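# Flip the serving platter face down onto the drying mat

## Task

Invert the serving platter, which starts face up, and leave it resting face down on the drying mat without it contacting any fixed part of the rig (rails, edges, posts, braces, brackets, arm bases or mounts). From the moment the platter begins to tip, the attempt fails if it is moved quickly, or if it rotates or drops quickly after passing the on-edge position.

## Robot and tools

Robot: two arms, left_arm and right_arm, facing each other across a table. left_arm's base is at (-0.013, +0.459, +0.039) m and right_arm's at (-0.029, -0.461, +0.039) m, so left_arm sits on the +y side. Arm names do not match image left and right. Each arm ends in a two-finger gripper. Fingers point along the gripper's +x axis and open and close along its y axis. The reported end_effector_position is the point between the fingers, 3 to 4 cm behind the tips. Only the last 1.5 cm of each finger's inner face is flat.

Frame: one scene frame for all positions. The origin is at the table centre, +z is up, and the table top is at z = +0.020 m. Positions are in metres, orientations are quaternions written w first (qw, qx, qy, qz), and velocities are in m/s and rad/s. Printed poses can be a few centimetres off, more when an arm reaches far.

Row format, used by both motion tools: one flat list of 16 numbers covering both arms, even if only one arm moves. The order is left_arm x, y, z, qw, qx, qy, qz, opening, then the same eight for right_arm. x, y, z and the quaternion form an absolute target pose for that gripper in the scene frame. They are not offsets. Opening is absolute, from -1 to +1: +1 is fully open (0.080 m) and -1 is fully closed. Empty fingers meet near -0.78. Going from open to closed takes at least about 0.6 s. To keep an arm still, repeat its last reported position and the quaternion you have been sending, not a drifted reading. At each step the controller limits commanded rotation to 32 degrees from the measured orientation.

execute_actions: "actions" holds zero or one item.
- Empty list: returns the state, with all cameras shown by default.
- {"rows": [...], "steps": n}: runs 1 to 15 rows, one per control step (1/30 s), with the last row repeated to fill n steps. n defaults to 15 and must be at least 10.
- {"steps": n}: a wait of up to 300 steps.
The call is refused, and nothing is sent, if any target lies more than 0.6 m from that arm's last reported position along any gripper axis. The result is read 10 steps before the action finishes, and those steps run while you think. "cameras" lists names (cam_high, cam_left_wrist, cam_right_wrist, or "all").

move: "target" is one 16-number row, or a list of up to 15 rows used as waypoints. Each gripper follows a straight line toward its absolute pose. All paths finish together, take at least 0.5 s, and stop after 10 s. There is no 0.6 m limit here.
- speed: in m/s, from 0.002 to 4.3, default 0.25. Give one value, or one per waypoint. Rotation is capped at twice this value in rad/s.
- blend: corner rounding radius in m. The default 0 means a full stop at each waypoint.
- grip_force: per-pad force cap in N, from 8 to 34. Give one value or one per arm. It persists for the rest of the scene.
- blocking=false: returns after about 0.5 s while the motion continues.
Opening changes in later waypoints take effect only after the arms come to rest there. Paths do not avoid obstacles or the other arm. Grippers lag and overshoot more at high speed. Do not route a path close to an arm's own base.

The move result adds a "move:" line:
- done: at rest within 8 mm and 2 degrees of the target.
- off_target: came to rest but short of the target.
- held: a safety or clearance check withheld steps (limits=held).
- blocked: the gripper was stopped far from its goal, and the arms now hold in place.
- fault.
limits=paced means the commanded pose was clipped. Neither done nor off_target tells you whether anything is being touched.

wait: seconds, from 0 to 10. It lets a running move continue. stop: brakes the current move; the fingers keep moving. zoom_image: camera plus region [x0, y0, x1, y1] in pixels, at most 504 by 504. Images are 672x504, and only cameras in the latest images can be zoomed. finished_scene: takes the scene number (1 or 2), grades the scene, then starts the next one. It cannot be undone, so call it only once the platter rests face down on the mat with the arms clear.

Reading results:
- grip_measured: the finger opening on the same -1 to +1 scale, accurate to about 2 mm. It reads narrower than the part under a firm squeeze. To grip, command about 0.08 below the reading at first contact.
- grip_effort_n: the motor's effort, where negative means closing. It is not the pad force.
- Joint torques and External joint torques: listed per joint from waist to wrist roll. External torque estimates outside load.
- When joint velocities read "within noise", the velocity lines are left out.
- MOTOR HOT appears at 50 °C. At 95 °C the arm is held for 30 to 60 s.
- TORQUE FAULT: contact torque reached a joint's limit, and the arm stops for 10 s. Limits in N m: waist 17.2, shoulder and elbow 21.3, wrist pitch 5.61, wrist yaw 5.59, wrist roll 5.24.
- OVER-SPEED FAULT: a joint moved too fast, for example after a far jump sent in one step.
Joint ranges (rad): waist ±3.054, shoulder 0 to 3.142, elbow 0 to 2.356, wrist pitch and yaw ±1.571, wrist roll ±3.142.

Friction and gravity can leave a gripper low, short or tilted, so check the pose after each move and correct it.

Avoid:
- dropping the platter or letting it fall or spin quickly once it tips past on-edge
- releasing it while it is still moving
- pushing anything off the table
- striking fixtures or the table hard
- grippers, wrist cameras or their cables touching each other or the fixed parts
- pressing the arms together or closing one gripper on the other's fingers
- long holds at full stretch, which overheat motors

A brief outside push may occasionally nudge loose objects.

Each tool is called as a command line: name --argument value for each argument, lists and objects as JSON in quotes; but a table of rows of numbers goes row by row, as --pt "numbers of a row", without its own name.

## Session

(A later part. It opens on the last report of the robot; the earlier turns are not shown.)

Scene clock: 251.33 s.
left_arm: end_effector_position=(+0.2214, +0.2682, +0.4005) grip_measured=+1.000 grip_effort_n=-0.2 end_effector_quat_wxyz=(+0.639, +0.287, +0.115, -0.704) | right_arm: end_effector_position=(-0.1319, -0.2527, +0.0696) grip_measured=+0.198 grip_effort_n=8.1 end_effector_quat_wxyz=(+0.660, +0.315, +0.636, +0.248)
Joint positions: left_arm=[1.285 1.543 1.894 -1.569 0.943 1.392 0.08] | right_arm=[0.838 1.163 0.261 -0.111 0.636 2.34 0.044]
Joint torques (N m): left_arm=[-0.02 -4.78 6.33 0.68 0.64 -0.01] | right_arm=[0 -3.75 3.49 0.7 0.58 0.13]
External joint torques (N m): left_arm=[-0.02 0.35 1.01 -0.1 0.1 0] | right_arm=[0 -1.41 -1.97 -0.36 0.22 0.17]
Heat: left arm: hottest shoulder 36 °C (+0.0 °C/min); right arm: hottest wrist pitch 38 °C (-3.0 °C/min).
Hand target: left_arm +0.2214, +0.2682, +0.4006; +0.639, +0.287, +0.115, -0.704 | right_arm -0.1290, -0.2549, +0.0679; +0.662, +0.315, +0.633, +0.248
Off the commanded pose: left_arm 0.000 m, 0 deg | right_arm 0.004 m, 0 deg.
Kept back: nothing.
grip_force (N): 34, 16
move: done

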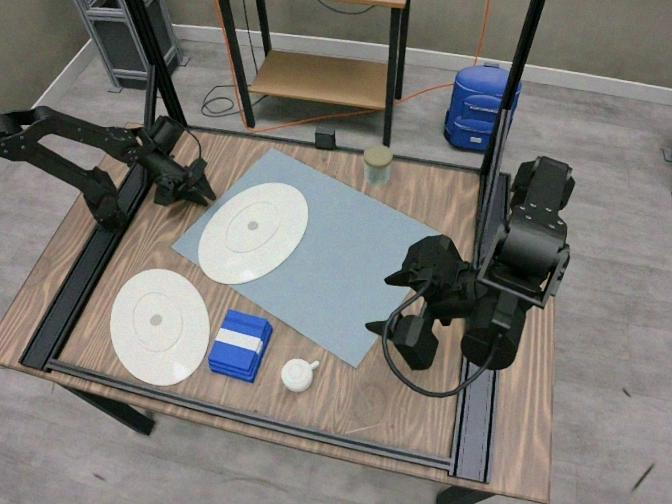

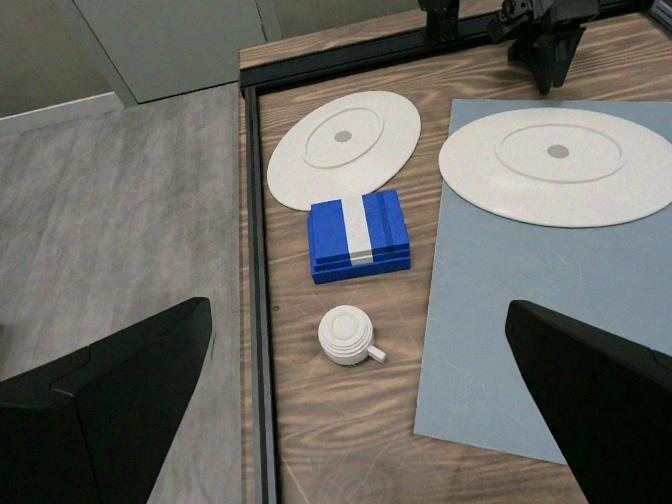

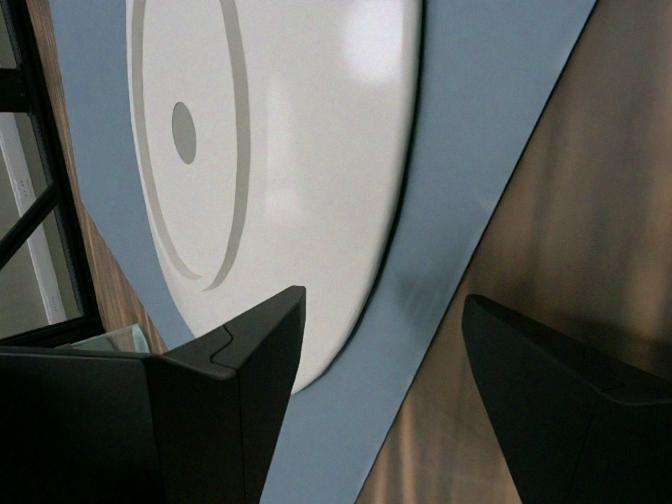

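move --target '[0.2214,0.2682,0.4005,0.639,0.287,0.115,-0.704,1,-0.132,-0.253,0.14,0.6623,0.3155,0.6328,0.2477,0.2]' --speed 0.1 --cameras '["all"]'

zoom_image --camera "cam_high" --region '[150, 130, 350, 300]'

Scene clock: 252.80 s.
left_arm: end_effector_position=(+0.2214, +0.2682, +0.4005) grip_measured=+1.000 grip_effort_n=-0.2 end_effector_quat_wxyz=(+0.639, +0.287, +0.115, -0.704) | right_arm: end_effector_position=(-0.1306, -0.2545, +0.1345) grip_measured=+0.198 grip_effort_n=8.1 end_effector_quat_wxyz=(+0.667, +0.308, +0.632, +0.246)
Joint positions: left_arm=[1.285 1.543 1.894 -1.569 0.943 1.392 0.08] | right_arm=[0.842 0.974 0.477 -0.539 0.637 2.344 0.044]
Joint torques (N m): left_arm=[-0.02 -4.8 6.35 0.68 0.64 -0.01] | right_arm=[0.05 -3.03 6.8 0.6 0.61 0.08]
External joint torques (N m): left_arm=[-0.01 0.36 1.03 -0.1 0.11 -0.01] | right_arm=[0.03 -1.08 0.45 -0.42 0.25 0.12]
Heat: left arm: hottest shoulder 36 °C (+0.0 °C/min); right arm: hottest wrist pitch 37 °C (-4.0 °C/min).
Hand target: left_arm +0.2214, +0.2682, +0.4006; +0.639, +0.287, +0.115, -0.704 | right_arm -0.1320, -0.2530, +0.1400; +0.662, +0.315, +0.633, +0.248
Off the commanded pose: left_arm 0.000 m, 0 deg | right_arm 0.006 m, 1 deg.
Kept back: nothing.
grip_force (N): 34, 16
move: done

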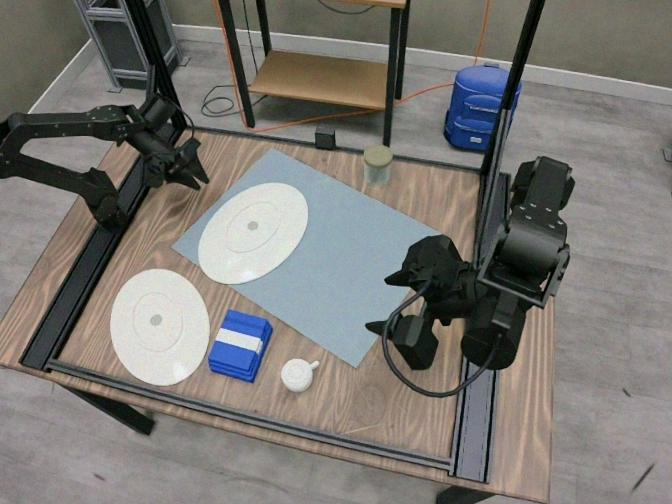

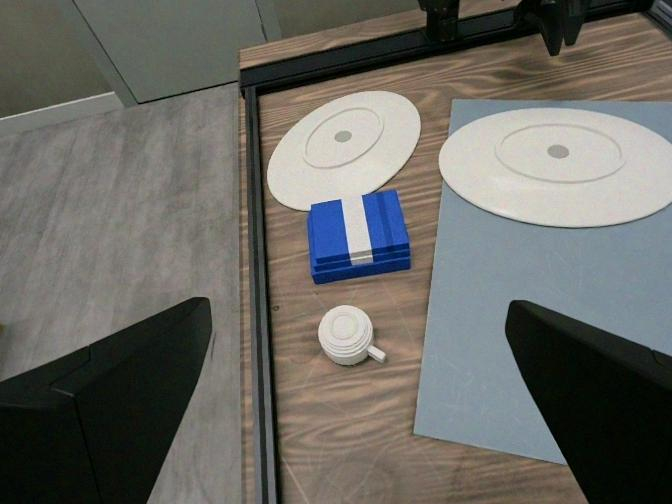

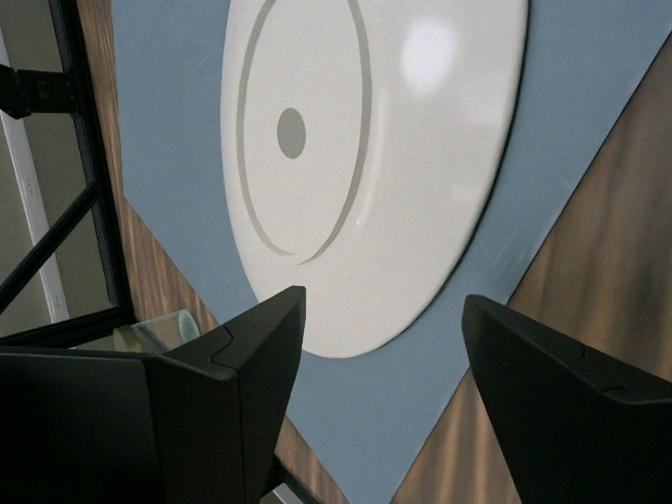

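Scaled by 2.520 from the camera's 672x504 image, which has a finer 960x720 frame.

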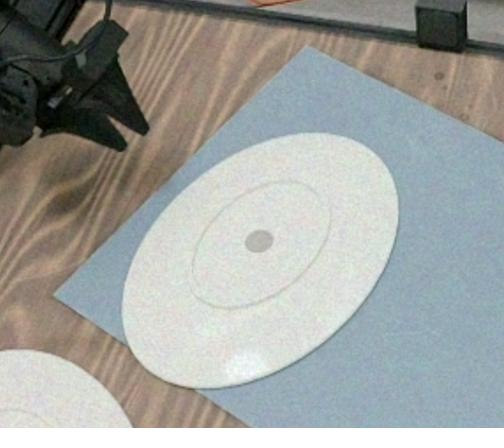

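finished_scene --scene 1

The scene is finished: the task was done.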